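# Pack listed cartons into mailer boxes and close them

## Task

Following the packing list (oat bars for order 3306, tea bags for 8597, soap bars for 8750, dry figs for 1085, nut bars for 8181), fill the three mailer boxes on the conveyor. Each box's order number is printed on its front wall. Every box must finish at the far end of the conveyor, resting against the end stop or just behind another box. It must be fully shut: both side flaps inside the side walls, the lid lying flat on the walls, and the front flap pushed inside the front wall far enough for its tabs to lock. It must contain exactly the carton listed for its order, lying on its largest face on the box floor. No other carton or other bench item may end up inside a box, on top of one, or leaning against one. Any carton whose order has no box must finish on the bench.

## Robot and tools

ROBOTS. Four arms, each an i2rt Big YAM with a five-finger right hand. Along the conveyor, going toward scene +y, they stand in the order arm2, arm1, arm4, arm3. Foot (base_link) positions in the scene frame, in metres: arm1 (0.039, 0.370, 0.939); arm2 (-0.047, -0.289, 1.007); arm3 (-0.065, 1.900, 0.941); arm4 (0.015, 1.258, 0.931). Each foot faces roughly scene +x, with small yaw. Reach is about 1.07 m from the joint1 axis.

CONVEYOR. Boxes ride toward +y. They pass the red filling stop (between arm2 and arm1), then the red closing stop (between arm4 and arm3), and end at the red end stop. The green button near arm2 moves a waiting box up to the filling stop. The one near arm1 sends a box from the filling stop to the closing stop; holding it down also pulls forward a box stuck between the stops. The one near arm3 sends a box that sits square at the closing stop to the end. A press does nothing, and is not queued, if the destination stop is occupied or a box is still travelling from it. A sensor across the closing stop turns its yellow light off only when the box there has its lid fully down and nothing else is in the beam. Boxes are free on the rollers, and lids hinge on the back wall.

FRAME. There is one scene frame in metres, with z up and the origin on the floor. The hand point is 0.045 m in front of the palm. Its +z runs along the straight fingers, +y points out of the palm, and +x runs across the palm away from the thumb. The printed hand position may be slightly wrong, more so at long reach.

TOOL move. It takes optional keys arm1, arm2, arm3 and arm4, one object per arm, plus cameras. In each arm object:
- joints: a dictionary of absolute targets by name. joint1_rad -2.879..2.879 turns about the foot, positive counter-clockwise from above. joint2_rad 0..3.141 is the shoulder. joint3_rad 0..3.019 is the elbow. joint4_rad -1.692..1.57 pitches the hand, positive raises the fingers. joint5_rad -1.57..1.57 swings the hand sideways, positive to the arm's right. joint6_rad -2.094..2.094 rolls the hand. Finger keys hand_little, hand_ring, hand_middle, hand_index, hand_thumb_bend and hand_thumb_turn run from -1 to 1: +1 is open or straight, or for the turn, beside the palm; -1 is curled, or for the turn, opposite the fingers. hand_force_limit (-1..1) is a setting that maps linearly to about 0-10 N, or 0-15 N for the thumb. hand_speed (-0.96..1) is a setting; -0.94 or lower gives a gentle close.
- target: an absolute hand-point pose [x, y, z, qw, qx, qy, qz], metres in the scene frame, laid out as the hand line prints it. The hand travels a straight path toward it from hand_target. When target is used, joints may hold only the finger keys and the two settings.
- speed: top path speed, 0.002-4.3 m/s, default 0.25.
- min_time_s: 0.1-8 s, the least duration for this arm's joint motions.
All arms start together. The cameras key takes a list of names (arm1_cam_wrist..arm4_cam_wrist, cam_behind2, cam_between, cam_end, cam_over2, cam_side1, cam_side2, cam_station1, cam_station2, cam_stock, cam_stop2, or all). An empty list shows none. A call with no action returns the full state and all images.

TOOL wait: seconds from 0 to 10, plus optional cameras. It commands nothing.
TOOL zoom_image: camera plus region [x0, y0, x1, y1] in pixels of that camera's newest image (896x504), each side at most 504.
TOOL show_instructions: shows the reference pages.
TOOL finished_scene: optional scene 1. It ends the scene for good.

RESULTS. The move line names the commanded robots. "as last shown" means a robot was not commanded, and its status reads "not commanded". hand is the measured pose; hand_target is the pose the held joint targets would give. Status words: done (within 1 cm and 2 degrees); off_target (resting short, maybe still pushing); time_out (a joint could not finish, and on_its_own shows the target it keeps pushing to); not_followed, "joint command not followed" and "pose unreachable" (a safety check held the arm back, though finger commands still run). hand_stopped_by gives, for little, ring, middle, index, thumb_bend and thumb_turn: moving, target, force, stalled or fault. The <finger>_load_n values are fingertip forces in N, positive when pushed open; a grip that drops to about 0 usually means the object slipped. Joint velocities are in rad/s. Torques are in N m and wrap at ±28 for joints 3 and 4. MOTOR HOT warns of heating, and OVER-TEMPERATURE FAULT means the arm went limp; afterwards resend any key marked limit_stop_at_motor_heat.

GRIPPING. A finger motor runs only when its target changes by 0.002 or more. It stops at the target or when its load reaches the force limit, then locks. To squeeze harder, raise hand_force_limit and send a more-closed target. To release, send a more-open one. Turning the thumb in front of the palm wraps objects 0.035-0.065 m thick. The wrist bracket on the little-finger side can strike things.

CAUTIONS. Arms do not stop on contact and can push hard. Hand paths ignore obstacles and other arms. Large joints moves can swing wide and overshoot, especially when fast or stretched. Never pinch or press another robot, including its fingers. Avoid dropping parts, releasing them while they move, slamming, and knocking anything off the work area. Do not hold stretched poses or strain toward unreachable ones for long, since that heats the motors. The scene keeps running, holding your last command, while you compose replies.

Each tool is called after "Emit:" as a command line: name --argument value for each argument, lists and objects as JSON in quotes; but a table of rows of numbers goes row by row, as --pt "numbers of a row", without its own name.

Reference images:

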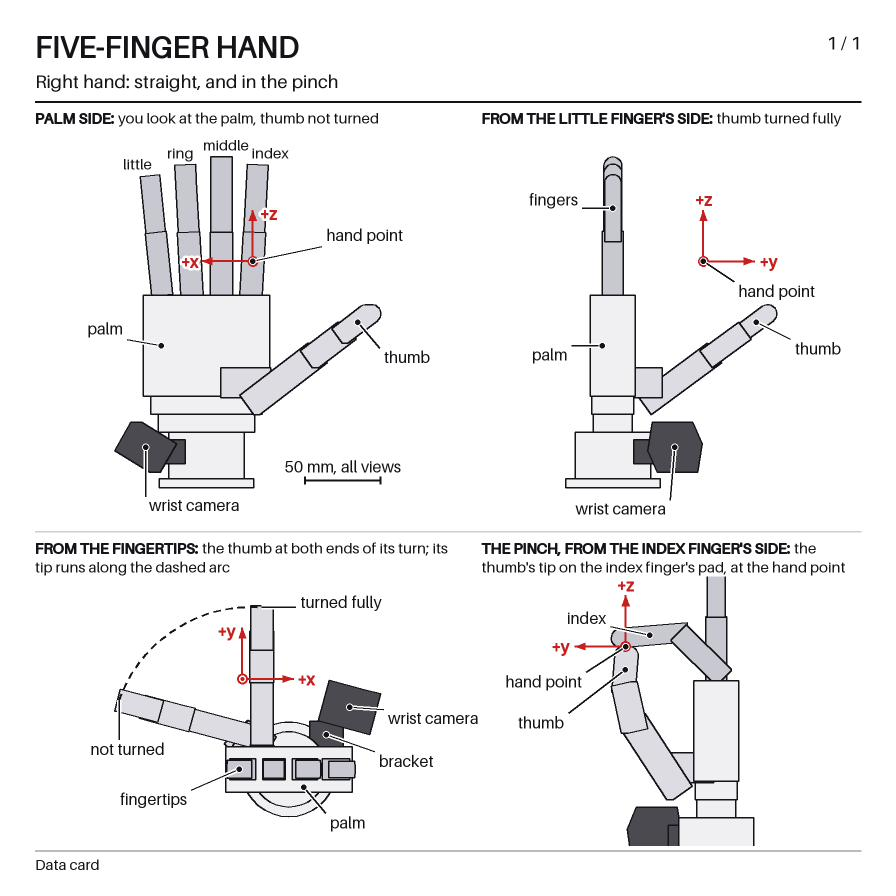

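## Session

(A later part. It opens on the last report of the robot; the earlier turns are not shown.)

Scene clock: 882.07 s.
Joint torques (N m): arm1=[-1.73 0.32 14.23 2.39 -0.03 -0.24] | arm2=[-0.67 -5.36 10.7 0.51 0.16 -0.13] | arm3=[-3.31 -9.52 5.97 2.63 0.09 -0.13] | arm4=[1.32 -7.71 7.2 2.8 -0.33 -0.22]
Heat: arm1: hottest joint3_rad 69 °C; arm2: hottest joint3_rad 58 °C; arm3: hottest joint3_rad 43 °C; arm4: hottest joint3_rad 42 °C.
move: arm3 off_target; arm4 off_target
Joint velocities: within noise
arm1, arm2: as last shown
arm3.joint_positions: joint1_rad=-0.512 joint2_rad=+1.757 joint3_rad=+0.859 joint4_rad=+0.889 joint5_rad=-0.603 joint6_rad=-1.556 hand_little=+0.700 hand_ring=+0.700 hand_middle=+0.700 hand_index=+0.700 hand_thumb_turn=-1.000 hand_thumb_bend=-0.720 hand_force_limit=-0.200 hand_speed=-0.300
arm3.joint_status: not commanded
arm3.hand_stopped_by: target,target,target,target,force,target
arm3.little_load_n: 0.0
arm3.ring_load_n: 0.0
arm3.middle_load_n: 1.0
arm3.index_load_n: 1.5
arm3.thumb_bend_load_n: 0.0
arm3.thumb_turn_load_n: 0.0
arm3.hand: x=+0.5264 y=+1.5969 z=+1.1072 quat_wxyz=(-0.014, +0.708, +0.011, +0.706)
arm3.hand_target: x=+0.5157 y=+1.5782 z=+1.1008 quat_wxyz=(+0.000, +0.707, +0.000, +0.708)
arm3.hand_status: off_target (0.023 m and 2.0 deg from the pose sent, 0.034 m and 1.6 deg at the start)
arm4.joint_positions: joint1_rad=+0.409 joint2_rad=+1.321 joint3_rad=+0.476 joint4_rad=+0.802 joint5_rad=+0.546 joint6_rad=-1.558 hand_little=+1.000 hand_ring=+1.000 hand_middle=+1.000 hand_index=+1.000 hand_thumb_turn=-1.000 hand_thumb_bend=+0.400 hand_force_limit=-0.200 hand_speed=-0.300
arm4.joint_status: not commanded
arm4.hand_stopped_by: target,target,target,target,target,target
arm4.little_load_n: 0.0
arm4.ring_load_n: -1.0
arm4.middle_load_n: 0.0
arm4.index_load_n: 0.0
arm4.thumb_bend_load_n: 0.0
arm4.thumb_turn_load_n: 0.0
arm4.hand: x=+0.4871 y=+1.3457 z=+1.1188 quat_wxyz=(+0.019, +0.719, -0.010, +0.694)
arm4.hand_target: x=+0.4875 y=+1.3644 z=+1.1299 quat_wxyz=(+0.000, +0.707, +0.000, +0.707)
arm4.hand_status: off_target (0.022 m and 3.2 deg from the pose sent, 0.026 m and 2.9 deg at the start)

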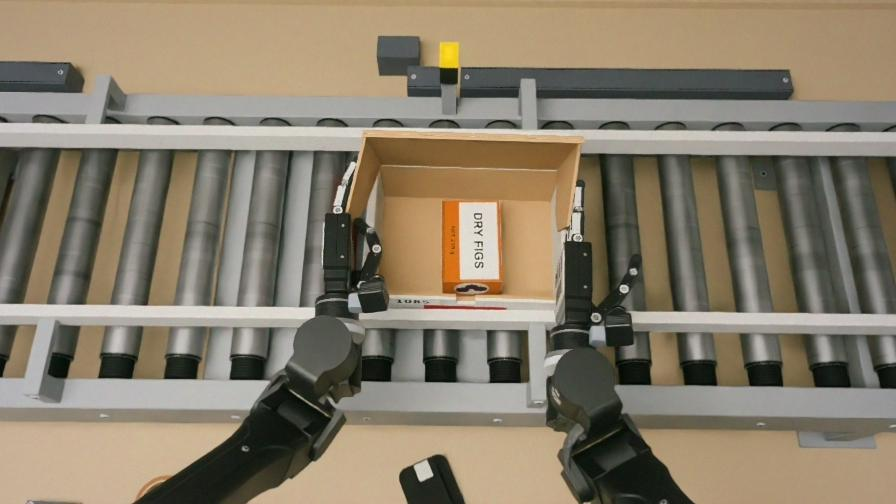

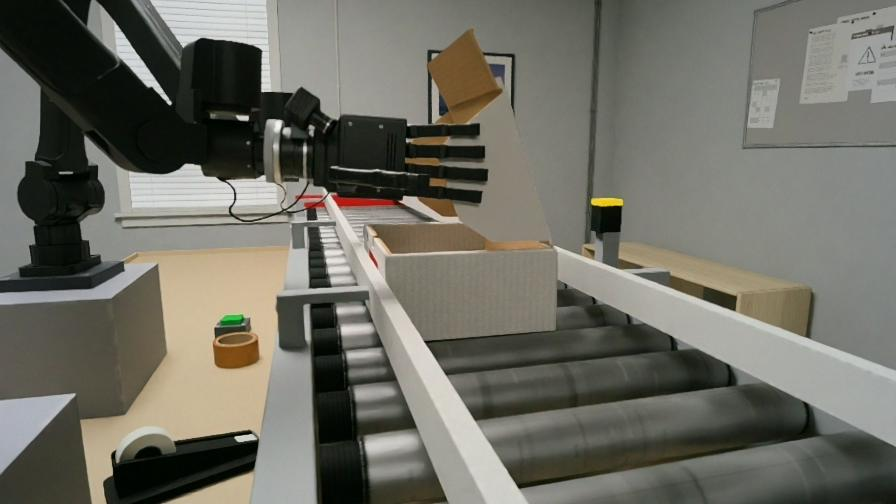

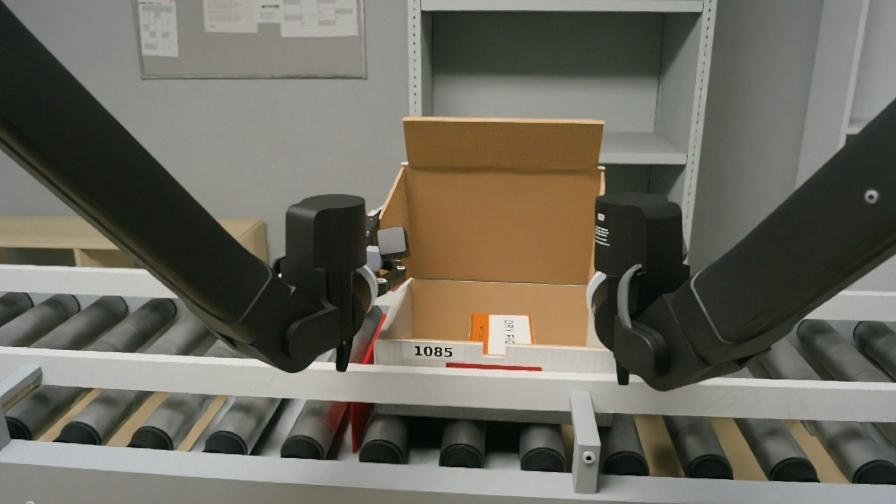

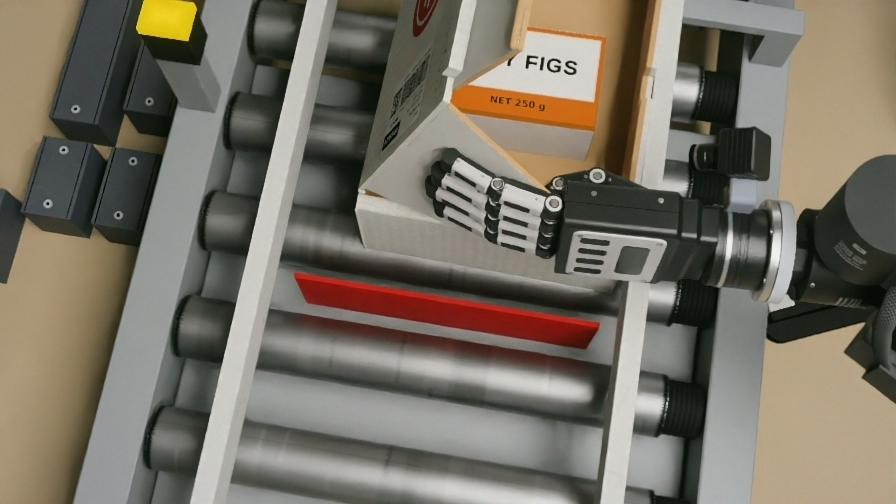

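Emit:
move --arm3 '{"target":[0.502,1.575,1.084,0,0.7071,0,0.7071],"speed":0.1}' --arm4 '{"target":[0.476,1.368,1.12,0,0.7071,0,0.7071],"speed":0.1}' --cameras '["cam_over2","cam_side2","cam_station2","cam_stop2"]'

Scene clock: 890.17 s.
Joint torques (N m): arm1=[-1.73 0.32 14.24 2.4 -0.03 -0.24] | arm2=[-0.67 -5.42 10.73 0.51 0.16 -0.13] | arm3=[-4.01 -9.29 5.12 2.47 0.18 -0.12] | arm4=[1.14 -6.77 7.24 2.89 -0.31 -0.22]
Heat: arm1: hottest joint3_rad 69 °C; arm2: hottest joint3_rad 58 °C; arm3: hottest joint3_rad 42 °C; arm4: hottest joint3_rad 41 °C.
move: arm3 off_target; arm4 off_target
Joint velocities: within noise
arm1, arm2: as last shown
arm1.ring_load_n: -0.5
arm1.index_load_n: -0.5
arm3.joint_positions: joint1_rad=-0.524 joint2_rad=+1.775 joint3_rad=+0.828 joint4_rad=+0.952 joint5_rad=-0.626 joint6_rad=-1.556 hand_little=+0.700 hand_ring=+0.700 hand_middle=+0.700 hand_index=+0.700 hand_thumb_turn=-1.000 hand_thumb_bend=-0.720 hand_force_limit=-0.200 hand_speed=-0.300
arm3.joint_status: not commanded
arm3.hand_stopped_by: target,target,target,target,force,target
arm3.little_load_n: 0.0
arm3.ring_load_n: 0.0
arm3.middle_load_n: 0.5
arm3.index_load_n: 3.5
arm3.thumb_bend_load_n: -0.5
arm3.thumb_turn_load_n: 0.0
arm3.hand: x=+0.5173 y=+1.5983 z=+1.0969 quat_wxyz=(-0.015, +0.704, +0.018, +0.710)
arm3.hand_target: x=+0.5018 y=+1.5764 z=+1.0835 quat_wxyz=(-0.001, +0.707, -0.001, +0.707)
arm3.hand_status: off_target (0.031 m and 2.7 deg from the pose sent, 0.040 m and 2.0 deg at the start)
arm4.joint_positions: joint1_rad=+0.438 joint2_rad=+1.324 joint3_rad=+0.442 joint4_rad=+0.839 joint5_rad=+0.572 joint6_rad=-1.558 hand_little=+1.000 hand_ring=+1.000 hand_middle=+1.000 hand_index=+1.000 hand_thumb_turn=-1.000 hand_thumb_bend=+0.400 hand_force_limit=-0.200 hand_speed=-0.300
arm4.joint_status: not commanded
arm4.hand_stopped_by: target,target,target,target,target,target
arm4.little_load_n: 0.0
arm4.ring_load_n: -1.0
arm4.middle_load_n: 0.0
arm4.index_load_n: 0.0
arm4.thumb_bend_load_n: 0.0
arm4.thumb_turn_load_n: 0.5
arm4.hand: x=+0.4745 y=+1.3495 z=+1.1099 quat_wxyz=(+0.019, +0.719, -0.008, +0.695)
arm4.hand_target: x=+0.4763 y=+1.3677 z=+1.1203 quat_wxyz=(+0.000, +0.707, +0.000, +0.707)
arm4.hand_status: off_target (0.021 m and 3.1 deg from the pose sent, 0.025 m and 3.2 deg at the start)

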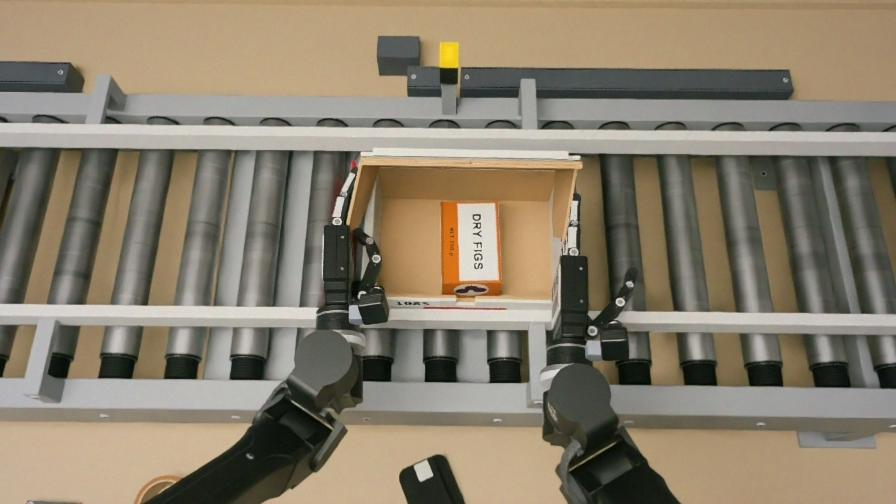

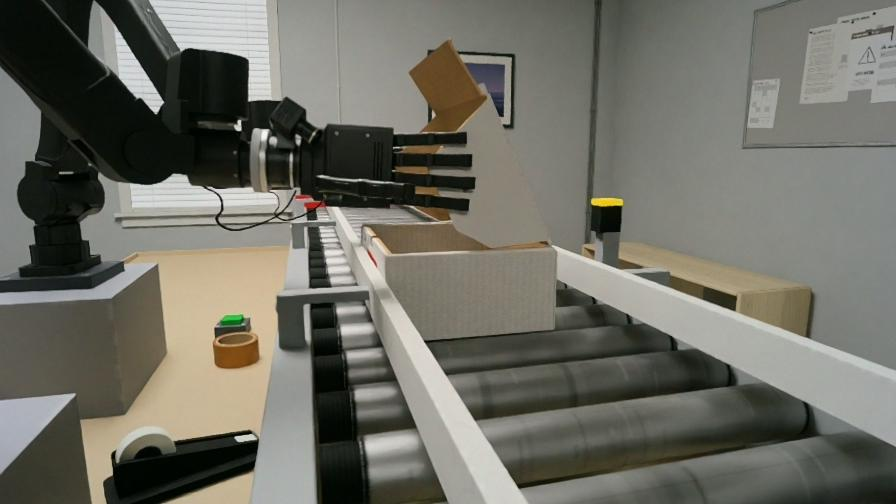

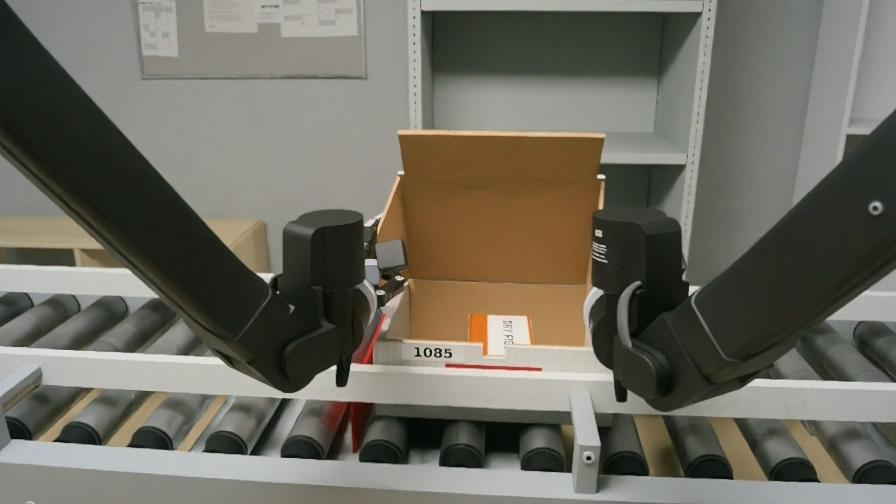

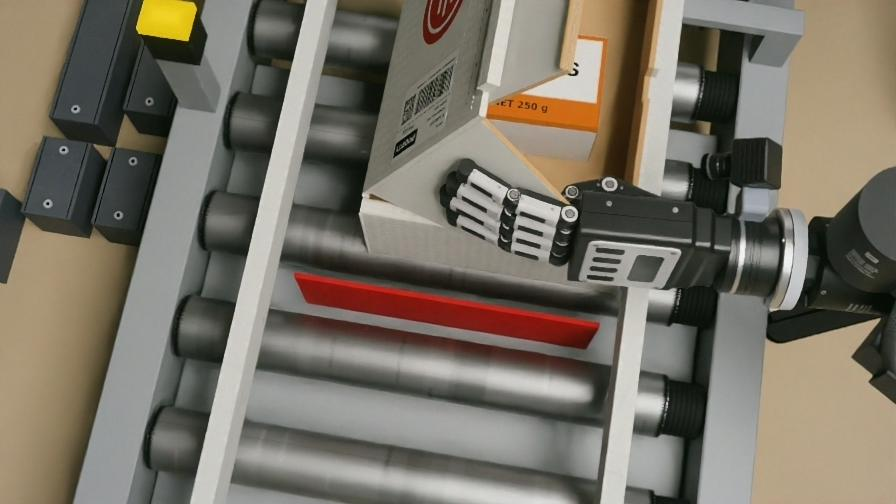

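Emit:
zoom_image --camera "cam_side2" --region '[360, 120, 600, 340]'

Emit:
zoom_image --camera "cam_stop2" --region '[340, 80, 700, 320]'

Scaled by 2.100 from the camera's image (finer frame: 1280x720).

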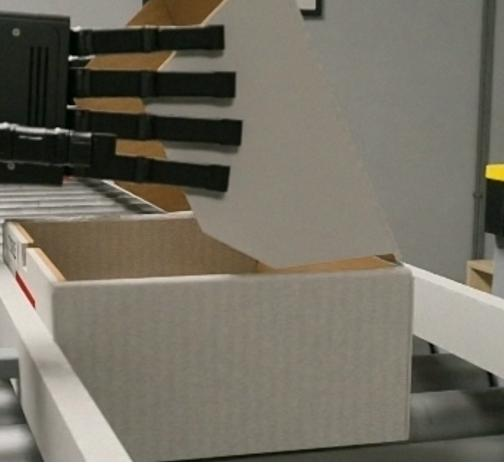

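Scaled by 1.400 from the camera's image (finer frame: 1280x720).

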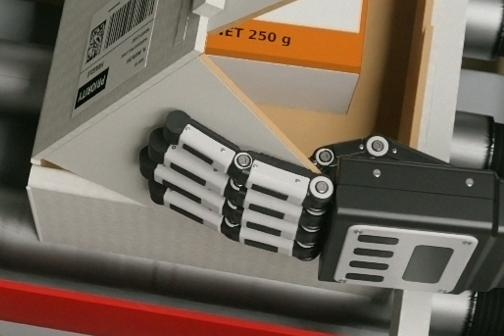

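Emit:
move --arm3 '{"joints":{"hand_index":1,"hand_middle":1,"hand_ring":1,"hand_little":1},"target":[0.492,1.582,1.072,0,0.7071,0,0.7071],"speed":0.1}' --arm4 '{"target":[0.464,1.37,1.112,0,0.7071,0,0.7071],"speed":0.1}' --cameras '["cam_over2","cam_side2","cam_station2","cam_stop2"]'

Scene clock: 903.77 s.
Joint torques (N m): arm1=[-1.73 0.32 14.24 2.39 -0.03 -0.24] | arm2=[-0.62 -5.42 10.71 0.5 0.16 -0.13] | arm3=[-2.49 -9.11 5.14 2.52 0.13 -0.11] | arm4=[1.32 -6.48 6.72 2.71 -0.35 -0.22]
Heat: arm1: hottest joint3_rad 69 °C; arm2: hottest joint3_rad 58 °C; arm3: hottest joint3_rad 41 °C; arm4: hottest joint3_rad 40 °C.
move: arm3 off_target; arm4 off_target
Joint velocities: within noise
arm1, arm2: as last shown
arm1.ring_load_n: 0.0
arm1.index_load_n: 0.0
arm3.joint_positions: joint1_rad=-0.544 joint2_rad=+1.788 joint3_rad=+0.785 joint4_rad=+0.996 joint5_rad=-0.626 joint6_rad=-1.569 hand_little=+1.000 hand_ring=+1.000 hand_middle=+1.000 hand_index=+1.000 hand_thumb_turn=-1.000 hand_thumb_bend=-0.720 hand_force_limit=-0.200 hand_speed=-0.300
arm3.joint_status: all done
arm3.hand_stopped_by: target,target,target,target,force,target
arm3.little_load_n: 0.0
arm3.ring_load_n: 0.0
arm3.middle_load_n: 0.0
arm3.index_load_n: 0.0
arm3.thumb_bend_load_n: 0.0
arm3.thumb_turn_load_n: 0.0
arm3.hand: x=+0.5001 y=+1.5937 z=+1.0811 quat_wxyz=(-0.006, +0.707, +0.013, +0.707)
arm3.hand_target: x=+0.4913 y=+1.5816 z=+1.0731 quat_wxyz=(+0.004, +0.707, +0.004, +0.707)
arm3.hand_status: off_target (0.017 m and 1.6 deg from the pose sent, 0.039 m and 2.7 deg at the start)
arm4.joint_positions: joint1_rad=+0.463 joint2_rad=+1.324 joint3_rad=+0.416 joint4_rad=+0.881 joint5_rad=+0.601 joint6_rad=-1.558 hand_little=+1.000 hand_ring=+1.000 hand_middle=+1.000 hand_index=+1.000 hand_thumb_turn=-1.000 hand_thumb_bend=+0.400 hand_force_limit=-0.200 hand_speed=-0.300
arm4.joint_status: not commanded
arm4.hand_stopped_by: target,target,target,target,target,target
arm4.little_load_n: 0.0
arm4.ring_load_n: -2.0
arm4.middle_load_n: 0.0
arm4.index_load_n: 0.0
arm4.thumb_bend_load_n: 0.0
arm4.thumb_turn_load_n: 0.0
arm4.hand: x=+0.4642 y=+1.3514 z=+1.1069 quat_wxyz=(+0.018, +0.714, -0.013, +0.699)
arm4.hand_target: x=+0.4640 y=+1.3695 z=+1.1121 quat_wxyz=(+0.000, +0.707, +0.000, +0.707)
arm4.hand_status: off_target (0.019 m and 2.8 deg from the pose sent, 0.023 m and 3.1 deg at the start)

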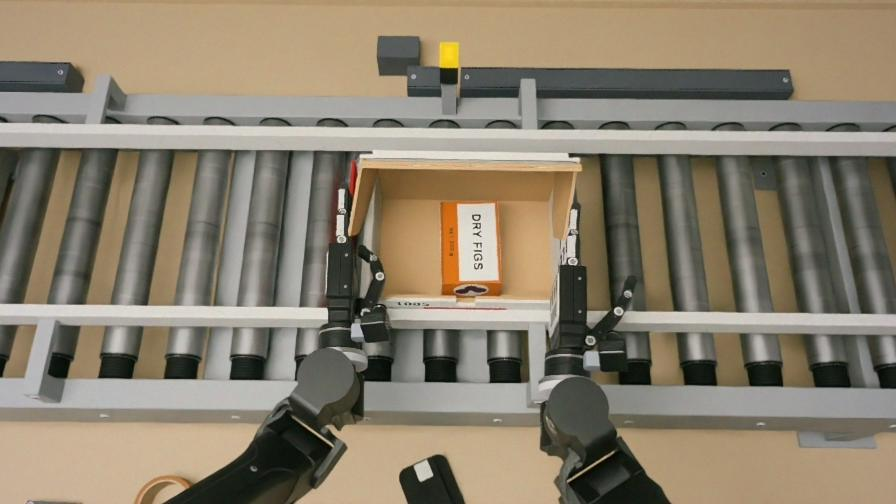

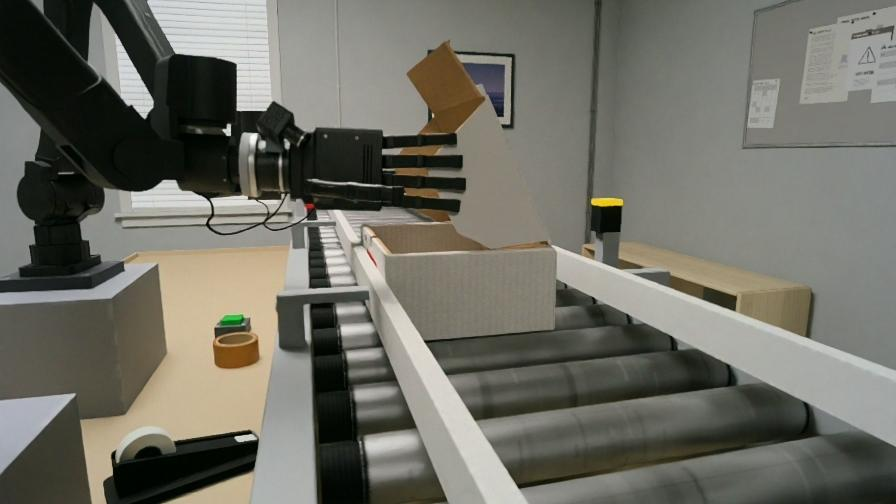

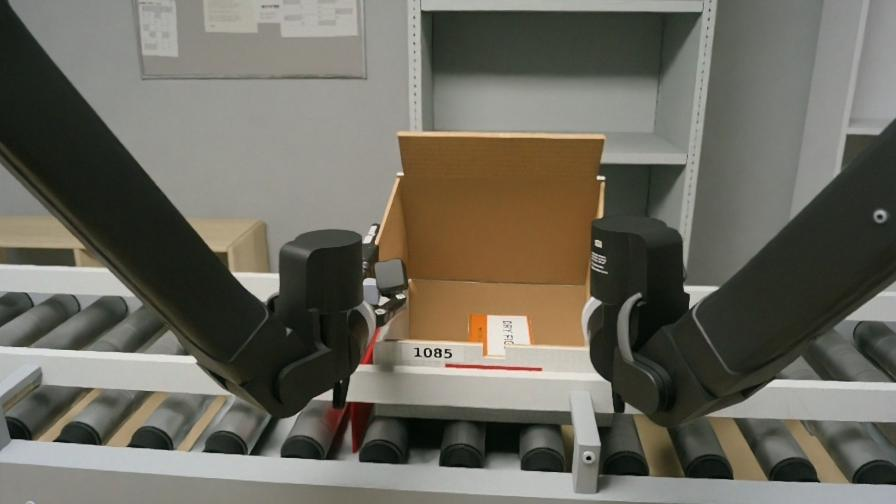

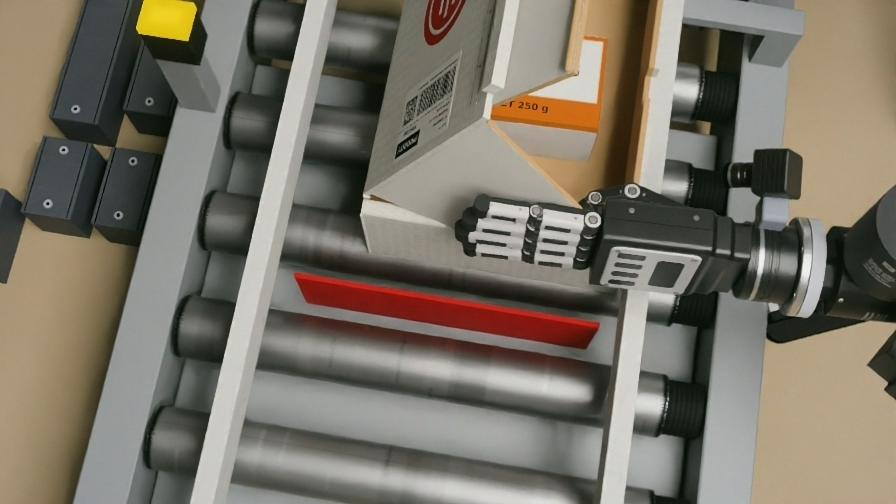

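Emit:
move --arm3 '{"joints":{"hand_thumb_bend":0}}'

Emit:
move --arm3 '{"target":[0.532,1.578,1.135,0,0.7071,0,0.7071],"speed":0.1}'

Emit:
move --arm3 '{"joints":{"hand_thumb_bend":-1}}' --cameras '["cam_over2","cam_side2","arm3_cam_wrist","cam_stop2"]'

Scene clock: 913.17 s.
Joint torques (N m): arm1=[-1.79 0.32 14.24 2.39 -0.04 -0.24] | arm2=[-0.67 -5.42 10.73 0.5 0.17 -0.13] | arm3=[-2.49 -9.17 5.12 2.55 0.13 -0.12] | arm4=[1.38 -6.48 6.71 2.69 -0.36 -0.23]
Heat: arm1: hottest joint3_rad 69 °C; arm2: hottest joint3_rad 58 °C; arm3: hottest joint3_rad 41 °C; arm4: hottest joint3_rad 40 °C.
move: arm3 done
Joint velocities: within noise
arm1, arm2, arm4: as last shown
arm1.little_load_n: 0.5
arm3.joint_positions: joint1_rad=-0.544 joint2_rad=+1.788 joint3_rad=+0.785 joint4_rad=+0.996 joint5_rad=-0.626 joint6_rad=-1.569 hand_little=+1.000 hand_ring=+1.000 hand_middle=+1.000 hand_index=+1.000 hand_thumb_turn=-1.000 hand_thumb_bend=+0.000 hand_force_limit=-0.200 hand_speed=-0.300
arm3.joint_status: all done
arm3.hand_stopped_by: target,target,target,target,target,target
arm3.little_load_n: 0.0
arm3.ring_load_n: 0.0
arm3.middle_load_n: 0.0
arm3.index_load_n: 0.0
arm3.thumb_bend_load_n: 0.0
arm3.thumb_turn_load_n: 0.5
arm3.hand: x=+0.5001 y=+1.5937 z=+1.0811 quat_wxyz=(-0.006, +0.707, +0.013, +0.707)
arm3.hand_target: x=+0.4913 y=+1.5816 z=+1.0731 quat_wxyz=(+0.004, +0.707, +0.004, +0.707)
arm3.hand_status: not commanded
arm4.thumb_bend_load_n: -0.5
pictures: none

Scene clock: 914.57 s.
Joint torques (N m): arm1=[-1.79 0.32 14.24 2.39 -0.04 -0.24] | arm2=[-0.67 -5.48 10.71 0.5 0.16 -0.13] | arm3=[-1.2 -11.99 10.8 1.13 0.43 -0.01] | arm4=[1.14 -6.48 6.72 2.47 -0.37 -0.22]
Heat: arm1: hottest joint3_rad 69 °C; arm2: hottest joint3_rad 58 °C; arm3: hottest joint3_rad 41 °C; arm4: hottest joint3_rad 40 °C.
move: arm3 off_target
Joint velocities: within noise
arm1, arm2, arm4: as last shown
arm1.little_load_n: 0.0
arm3.joint_positions: joint1_rad=-0.520 joint2_rad=+1.739 joint3_rad=+0.857 joint4_rad=+0.821 joint5_rad=-0.595 joint6_rad=-1.569 hand_little=+1.000 hand_ring=+1.000 hand_middle=+1.000 hand_index=+1.000 hand_thumb_turn=-1.000 hand_thumb_bend=+0.000 hand_force_limit=-0.200 hand_speed=-0.300
arm3.joint_status: not commanded
arm3.hand_stopped_by: target,target,target,target,target,target
arm3.little_load_n: 0.0
arm3.ring_load_n: 0.0
arm3.middle_load_n: 0.0
arm3.index_load_n: 0.0
arm3.thumb_bend_load_n: 0.0
arm3.thumb_turn_load_n: 0.0
arm3.hand: x=+0.5206 y=+1.5924 z=+1.1010 quat_wxyz=(-0.014, +0.722, +0.000, +0.691)
arm3.hand_target: x=+0.5310 y=+1.5788 z=+1.1350 quat_wxyz=(+0.000, +0.707, +0.000, +0.707)
arm3.hand_status: off_target (0.039 m and 3.0 deg from the pose sent, 0.065 m and 1.6 deg at the start)
arm4.joint_positions: joint1_rad=+0.466 joint2_rad=+1.324 joint3_rad=+0.416 joint4_rad=+0.885 joint5_rad=+0.601 joint6_rad=-1.558 hand_little=+1.000 hand_ring=+1.000 hand_middle=+1.000 hand_index=+1.000 hand_thumb_turn=-1.000 hand_thumb_bend=+0.400 hand_force_limit=-0.200 hand_speed=-0.300
arm4.ring_load_n: -1.5
arm4.middle_load_n: -1.0
arm4.thumb_bend_load_n: 0.0
arm4.thumb_turn_load_n: 0.5
arm4.hand: x=+0.4641 y=+1.3528 z=+1.1078 quat_wxyz=(+0.016, +0.713, -0.012, +0.701)
arm4.hand_target: x=+0.4639 y=+1.3698 z=+1.1120 quat_wxyz=(+0.000, +0.707, +0.000, +0.707)
pictures: none

Scene clock: 915.93 s.
Joint torques (N m): arm1=[-1.73 0.32 14.24 2.39 -0.04 -0.24] | arm2=[-0.67 -5.42 10.71 0.49 0.16 -0.13] | arm3=[-1.14 -11.99 10.8 1.09 0.43 0] | arm4=[1.14 -6.48 6.71 2.45 -0.37 -0.23]
Heat: arm1: hottest joint3_rad 69 °C; arm2: hottest joint3_rad 58 °C; arm3: hottest joint3_rad 42 °C; arm4: hottest joint3_rad 40 °C.
move: arm3 off_target
Joint velocities: within noise
arm1, arm2, arm4: as last shown
arm3.joint_positions: joint1_rad=-0.520 joint2_rad=+1.739 joint3_rad=+0.857 joint4_rad=+0.821 joint5_rad=-0.595 joint6_rad=-1.569 hand_little=+1.000 hand_ring=+1.000 hand_middle=+1.000 hand_index=+1.000 hand_thumb_turn=-1.000 hand_thumb_bend=-0.952 hand_force_limit=-0.200 hand_speed=-0.300
arm3.joint_status: hand_thumb_bend off_target (ended at -0.952, target -1.000)
arm3.hand_stopped_by: target,target,target,target,force,target
arm3.little_load_n: 0.0
arm3.ring_load_n: 0.0
arm3.middle_load_n: 0.0
arm3.index_load_n: 0.0
arm3.thumb_bend_load_n: 16.0
arm3.thumb_turn_load_n: 1.5
arm3.hand: x=+0.5206 y=+1.5924 z=+1.1010 quat_wxyz=(-0.014, +0.722, +0.000, +0.691)
arm3.hand_target: x=+0.5310 y=+1.5788 z=+1.1350 quat_wxyz=(+0.000, +0.707, +0.000, +0.707)
arm3.hand_status: not commanded
arm4.thumb_turn_load_n: 0.0
pictures: arm3_cam_wrist, cam_over2, cam_side2, cam_stop2

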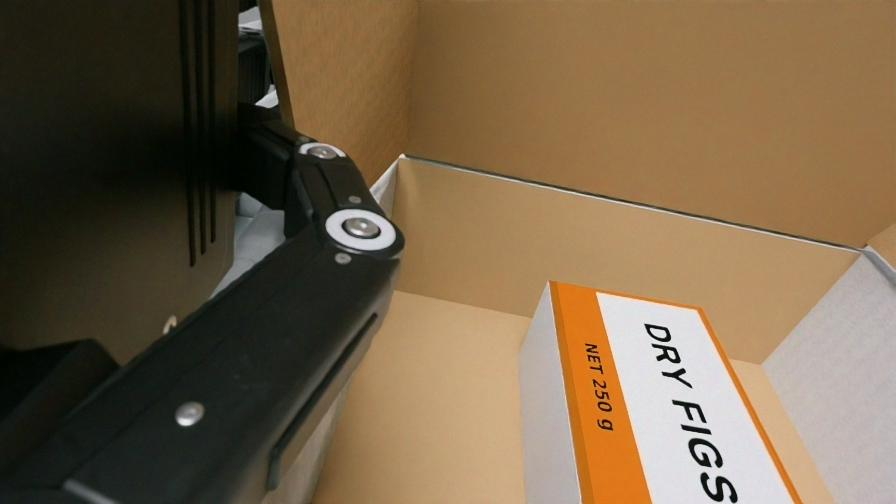

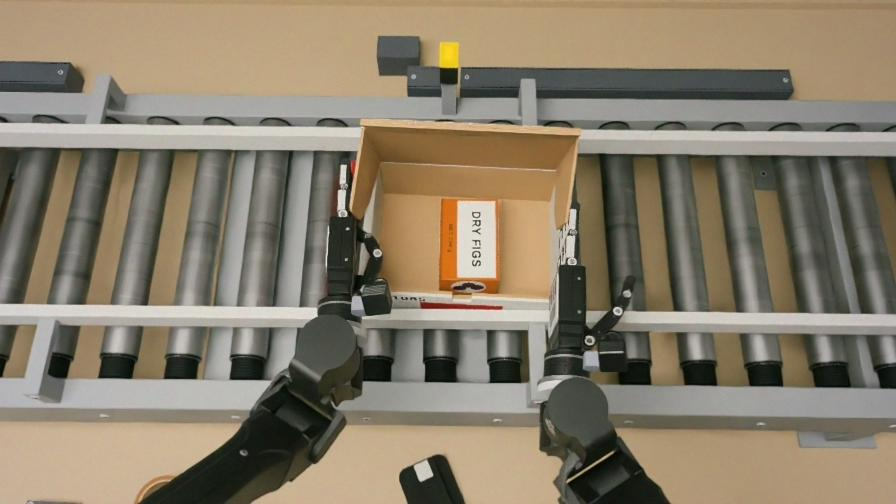

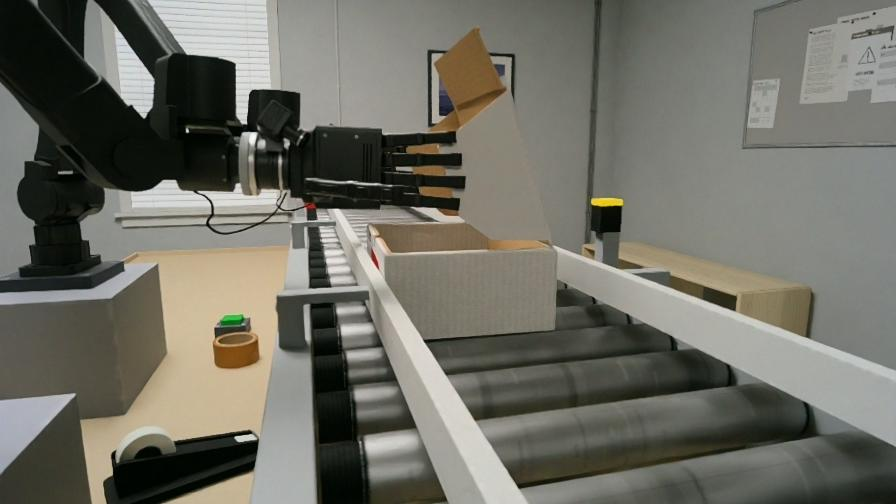

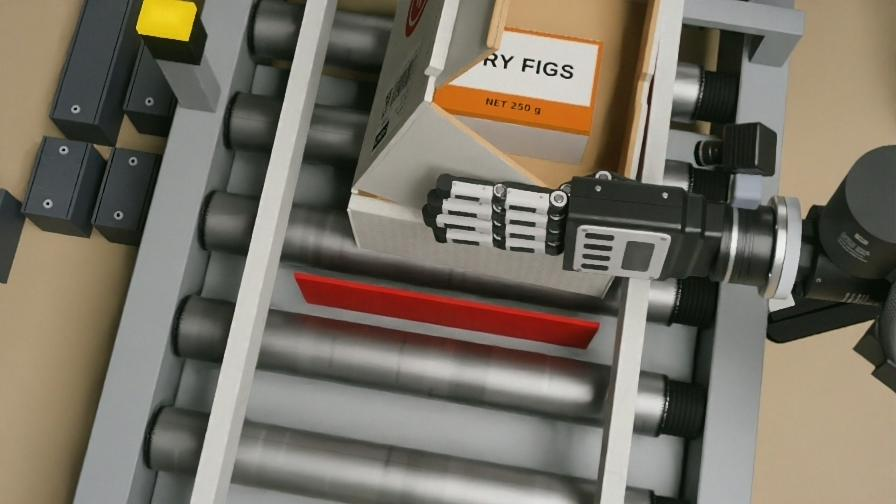

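Emit:
move --arm3 '{"joints":{"hand_thumb_bend":0.2}}'

Emit:
move --arm3 '{"target":[0.558,1.586,1.125,0,0.7071,0,0.7071],"speed":0.1}'

Emit:
move --arm3 '{"joints":{"hand_thumb_bend":-1}}' --cameras '["cam_over2","cam_side2","arm3_cam_wrist","cam_stop2"]'

Scene clock: 925.03 s.
Joint torques (N m): arm1=[-1.73 0.38 14.24 2.39 -0.04 -0.24] | arm2=[-0.67 -5.36 10.71 0.49 0.16 -0.13] | arm3=[-1.14 -11.99 10.8 1.07 0.43 -0.01] | arm4=[1.14 -6.48 6.71 2.45 -0.37 -0.23]
Heat: arm1: hottest joint3_rad 69 °C; arm2: hottest joint3_rad 58 °C; arm3: hottest joint3_rad 44 °C; arm4: hottest joint3_rad 40 °C.
move: arm3 done
Joint velocities: within noise
arm1.joint_positions: joint1_rad=+0.517 joint2_rad=+0.685 joint3_rad=+1.265 joint4_rad=-1.378 joint5_rad=+0.002 joint6_rad=-0.982 hand_little=+1.000 hand_ring=+1.000 hand_middle=+1.000 hand_index=+1.000 hand_thumb_turn=+1.000 hand_thumb_bend=+1.000 hand_force_limit=+0.000 hand_speed=-0.800
arm1.joint_status: not commanded
arm1.hand_stopped_by: target,target,target,target,target,target
arm1.little_load_n: 0.0
arm1.ring_load_n: 0.0
arm1.middle_load_n: 0.0
arm1.index_load_n: 0.0
arm1.thumb_bend_load_n: 0.0
arm1.thumb_turn_load_n: 0.0
arm1.hand: x=+0.2437 y=+0.4825 z=+1.3404 quat_wxyz=(-0.214, +0.924, +0.021, +0.316)
arm1.hand_target: x=+0.2510 y=+0.4826 z=+1.3694 quat_wxyz=(-0.229, +0.909, +0.022, +0.349)
arm1.hand_status: not commanded
arm2.joint_positions: joint1_rad=+0.803 joint2_rad=+1.195 joint3_rad=+1.279 joint4_rad=-1.267 joint5_rad=+0.350 joint6_rad=-0.612 hand_little=+1.000 hand_ring=+1.000 hand_middle=+1.000 hand_index=+1.000 hand_thumb_turn=+1.000 hand_thumb_bend=+1.000 hand_force_limit=+0.000 hand_speed=-0.800
arm2.joint_status: not commanded
arm2.hand_stopped_by: target,target,target,target,target,target
arm2.little_load_n: 0.0
arm2.ring_load_n: 0.0
arm2.middle_load_n: -0.5
arm2.index_load_n: 0.0
arm2.thumb_bend_load_n: 0.0
arm2.thumb_turn_load_n: 0.0
arm2.hand: x=+0.2742 y=-0.1069 z=+1.2866 quat_wxyz=(-0.028, +0.956, -0.146, +0.252)
arm2.hand_target: x=+0.2802 y=-0.0991 z=+1.3007 quat_wxyz=(-0.035, +0.956, -0.137, +0.256)
arm2.hand_status: not commanded
arm3.joint_positions: joint1_rad=-0.520 joint2_rad=+1.739 joint3_rad=+0.857 joint4_rad=+0.821 joint5_rad=-0.595 joint6_rad=-1.569 hand_little=+1.000 hand_ring=+1.000 hand_middle=+1.000 hand_index=+1.000 hand_thumb_turn=-1.000 hand_thumb_bend=+0.200 hand_force_limit=-0.200 hand_speed=-0.300
arm3.joint_status: all done
arm3.hand_stopped_by: target,target,target,target,target,target
arm3.little_load_n: 0.0
arm3.ring_load_n: 0.0
arm3.middle_load_n: 0.0
arm3.index_load_n: 0.0
arm3.thumb_bend_load_n: 0.0
arm3.thumb_turn_load_n: 0.0
arm3.hand: x=+0.5206 y=+1.5924 z=+1.1010 quat_wxyz=(-0.014, +0.722, +0.000, +0.691)
arm3.hand_target: x=+0.5310 y=+1.5788 z=+1.1350 quat_wxyz=(+0.000, +0.707, +0.000, +0.707)
arm3.hand_status: not commanded
arm4: as last shown
pictures: none

Scene clock: 926.07 s.
Joint torques (N m): arm1=[-1.73 0.32 14.23 2.39 -0.03 -0.24] | arm2=[-0.67 -5.42 10.71 0.5 0.17 -0.13] | arm3=[-1.08 -9.7 10.67 1.35 0.46 -0.01] | arm4=[1.14 -6.42 6.71 2.45 -0.37 -0.22]
Heat: arm1: hottest joint3_rad 69 °C; arm2: hottest joint3_rad 58 °C; arm3: hottest joint3_rad 44 °C; arm4: hottest joint3_rad 40 °C.
move: arm3 off_target
Joint velocities: within noise
arm1, arm2, arm4: as last shown
arm2.middle_load_n: 0.0
arm2.thumb_turn_load_n: 0.5
arm3.joint_positions: joint1_rad=-0.478 joint2_rad=+1.757 joint3_rad=+0.910 joint4_rad=+0.821 joint5_rad=-0.553 joint6_rad=-1.569 hand_little=+1.000 hand_ring=+1.000 hand_middle=+1.000 hand_index=+1.000 hand_thumb_turn=-1.000 hand_thumb_bend=+0.200 hand_force_limit=-0.200 hand_speed=-0.300
arm3.joint_status: not commanded
arm3.hand_stopped_by: target,target,target,target,target,target
arm3.little_load_n: 0.0
arm3.ring_load_n: 0.0
arm3.middle_load_n: 0.0
arm3.index_load_n: 0.0
arm3.thumb_bend_load_n: 0.0
arm3.thumb_turn_load_n: 0.0
arm3.hand: x=+0.5461 y=+1.6000 z=+1.1159 quat_wxyz=(-0.007, +0.713, +0.007, +0.701)
arm3.hand_target: x=+0.5575 y=+1.5869 z=+1.1252 quat_wxyz=(+0.000, +0.707, +0.001, +0.707)
arm3.hand_status: off_target (0.021 m and 1.5 deg from the pose sent, 0.045 m and 3.0 deg at the start)
arm4.joint_positions: joint1_rad=+0.466 joint2_rad=+1.324 joint3_rad=+0.416 joint4_rad=+0.885 joint5_rad=+0.601 joint6_rad=-1.560 hand_little=+1.000 hand_ring=+1.000 hand_middle=+1.000 hand_index=+1.000 hand_thumb_turn=-1.000 hand_thumb_bend=+0.400 hand_force_limit=-0.200 hand_speed=-0.300
arm4.ring_load_n: -1.0
arm4.middle_load_n: -2.5
arm4.hand: x=+0.4641 y=+1.3528 z=+1.1079 quat_wxyz=(+0.016, +0.713, -0.012, +0.701)
arm4.hand_target: x=+0.4639 y=+1.3697 z=+1.1121 quat_wxyz=(+0.001, +0.707, +0.001, +0.707)
pictures: none

Scene clock: 927.63 s.
Joint torques (N m): arm1=[-1.79 0.32 14.24 2.4 -0.03 -0.24] | arm2=[-0.67 -5.48 10.7 0.5 0.17 -0.13] | arm3=[-1.08 -9.7 10.69 1.37 0.45 -0.02] | arm4=[1.03 -6.42 6.71 2.47 -0.37 -0.22]
Heat: arm1: hottest joint3_rad 69 °C; arm2: hottest joint3_rad 58 °C; arm3: hottest joint3_rad 44 °C; arm4: hottest joint3_rad 40 °C.
move: arm3 off_target
Joint velocities: within noise
arm1, arm2, arm4: as last shown
arm2.thumb_turn_load_n: 0.0
arm3.joint_positions: joint1_rad=-0.478 joint2_rad=+1.757 joint3_rad=+0.910 joint4_rad=+0.821 joint5_rad=-0.552 joint6_rad=-1.569 hand_little=+1.000 hand_ring=+1.000 hand_middle=+1.000 hand_index=+1.000 hand_thumb_turn=-1.000 hand_thumb_bend=-0.951 hand_force_limit=-0.200 hand_speed=-0.300
arm3.joint_status: hand_thumb_bend off_target (ended at -0.951, target -1.000)
arm3.hand_stopped_by: target,target,target,target,force,target
arm3.little_load_n: -0.5
arm3.ring_load_n: 0.0
arm3.middle_load_n: 0.0
arm3.index_load_n: 0.0
arm3.thumb_bend_load_n: 16.0
arm3.thumb_turn_load_n: 1.0
arm3.hand: x=+0.5460 y=+1.5997 z=+1.1159 quat_wxyz=(-0.006, +0.713, +0.007, +0.701)
arm3.hand_target: x=+0.5574 y=+1.5867 z=+1.1252 quat_wxyz=(+0.001, +0.707, +0.000, +0.707)
arm3.hand_status: not commanded
arm4.middle_load_n: -3.0
pictures: arm3_cam_wrist, cam_over2, cam_side2, cam_stop2

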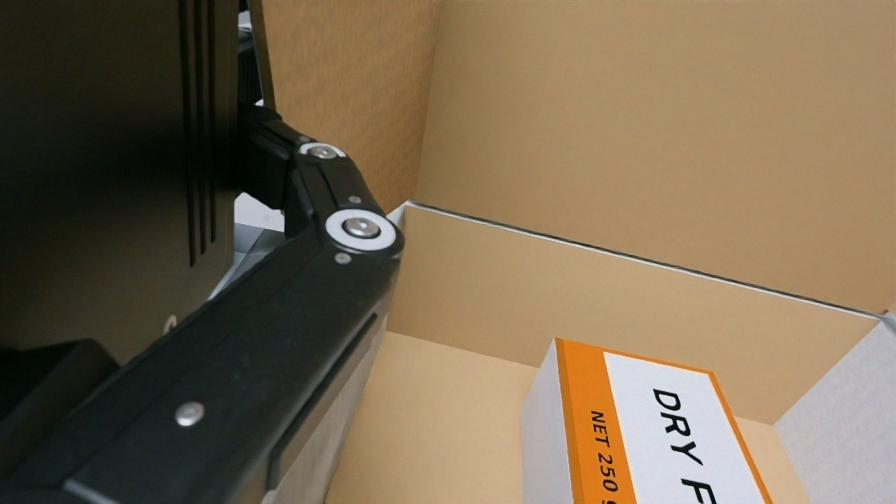

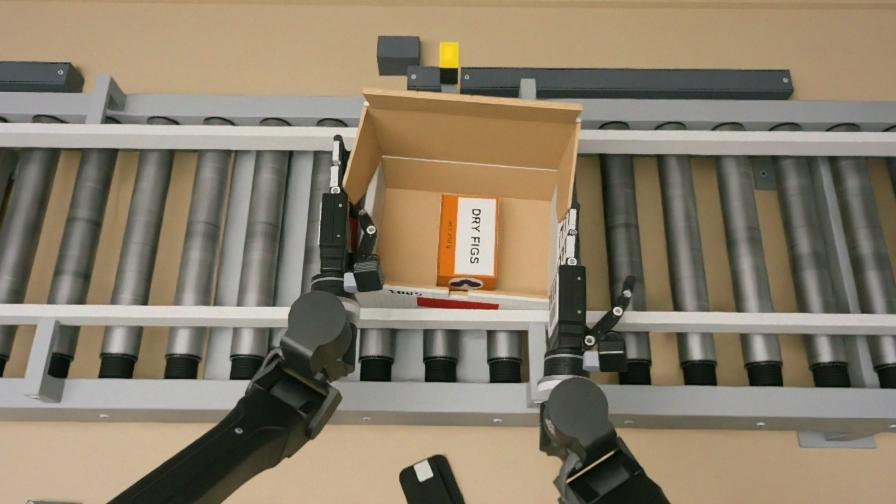

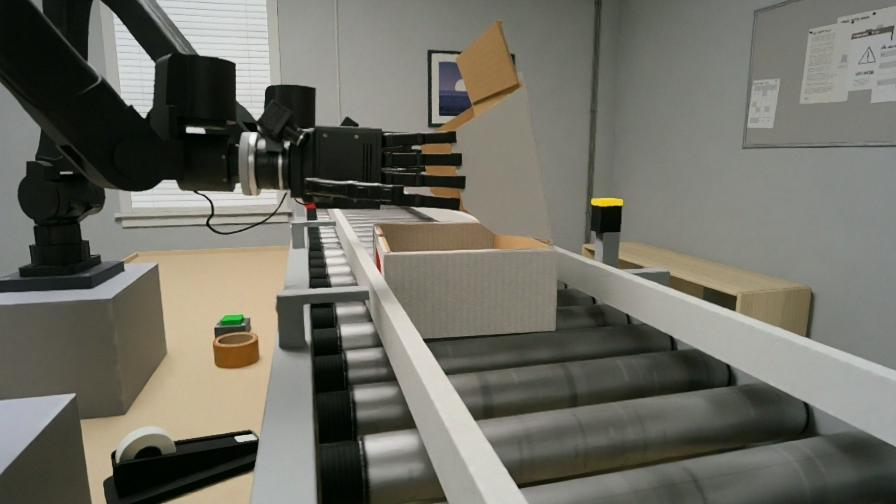

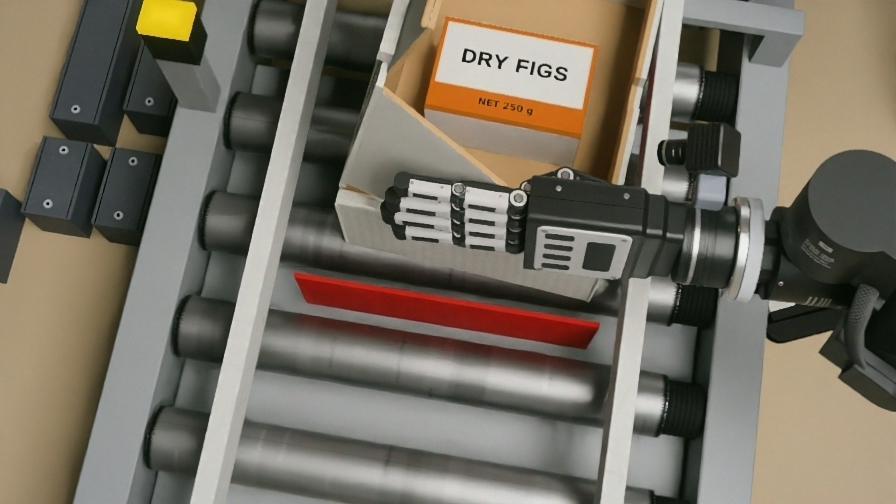

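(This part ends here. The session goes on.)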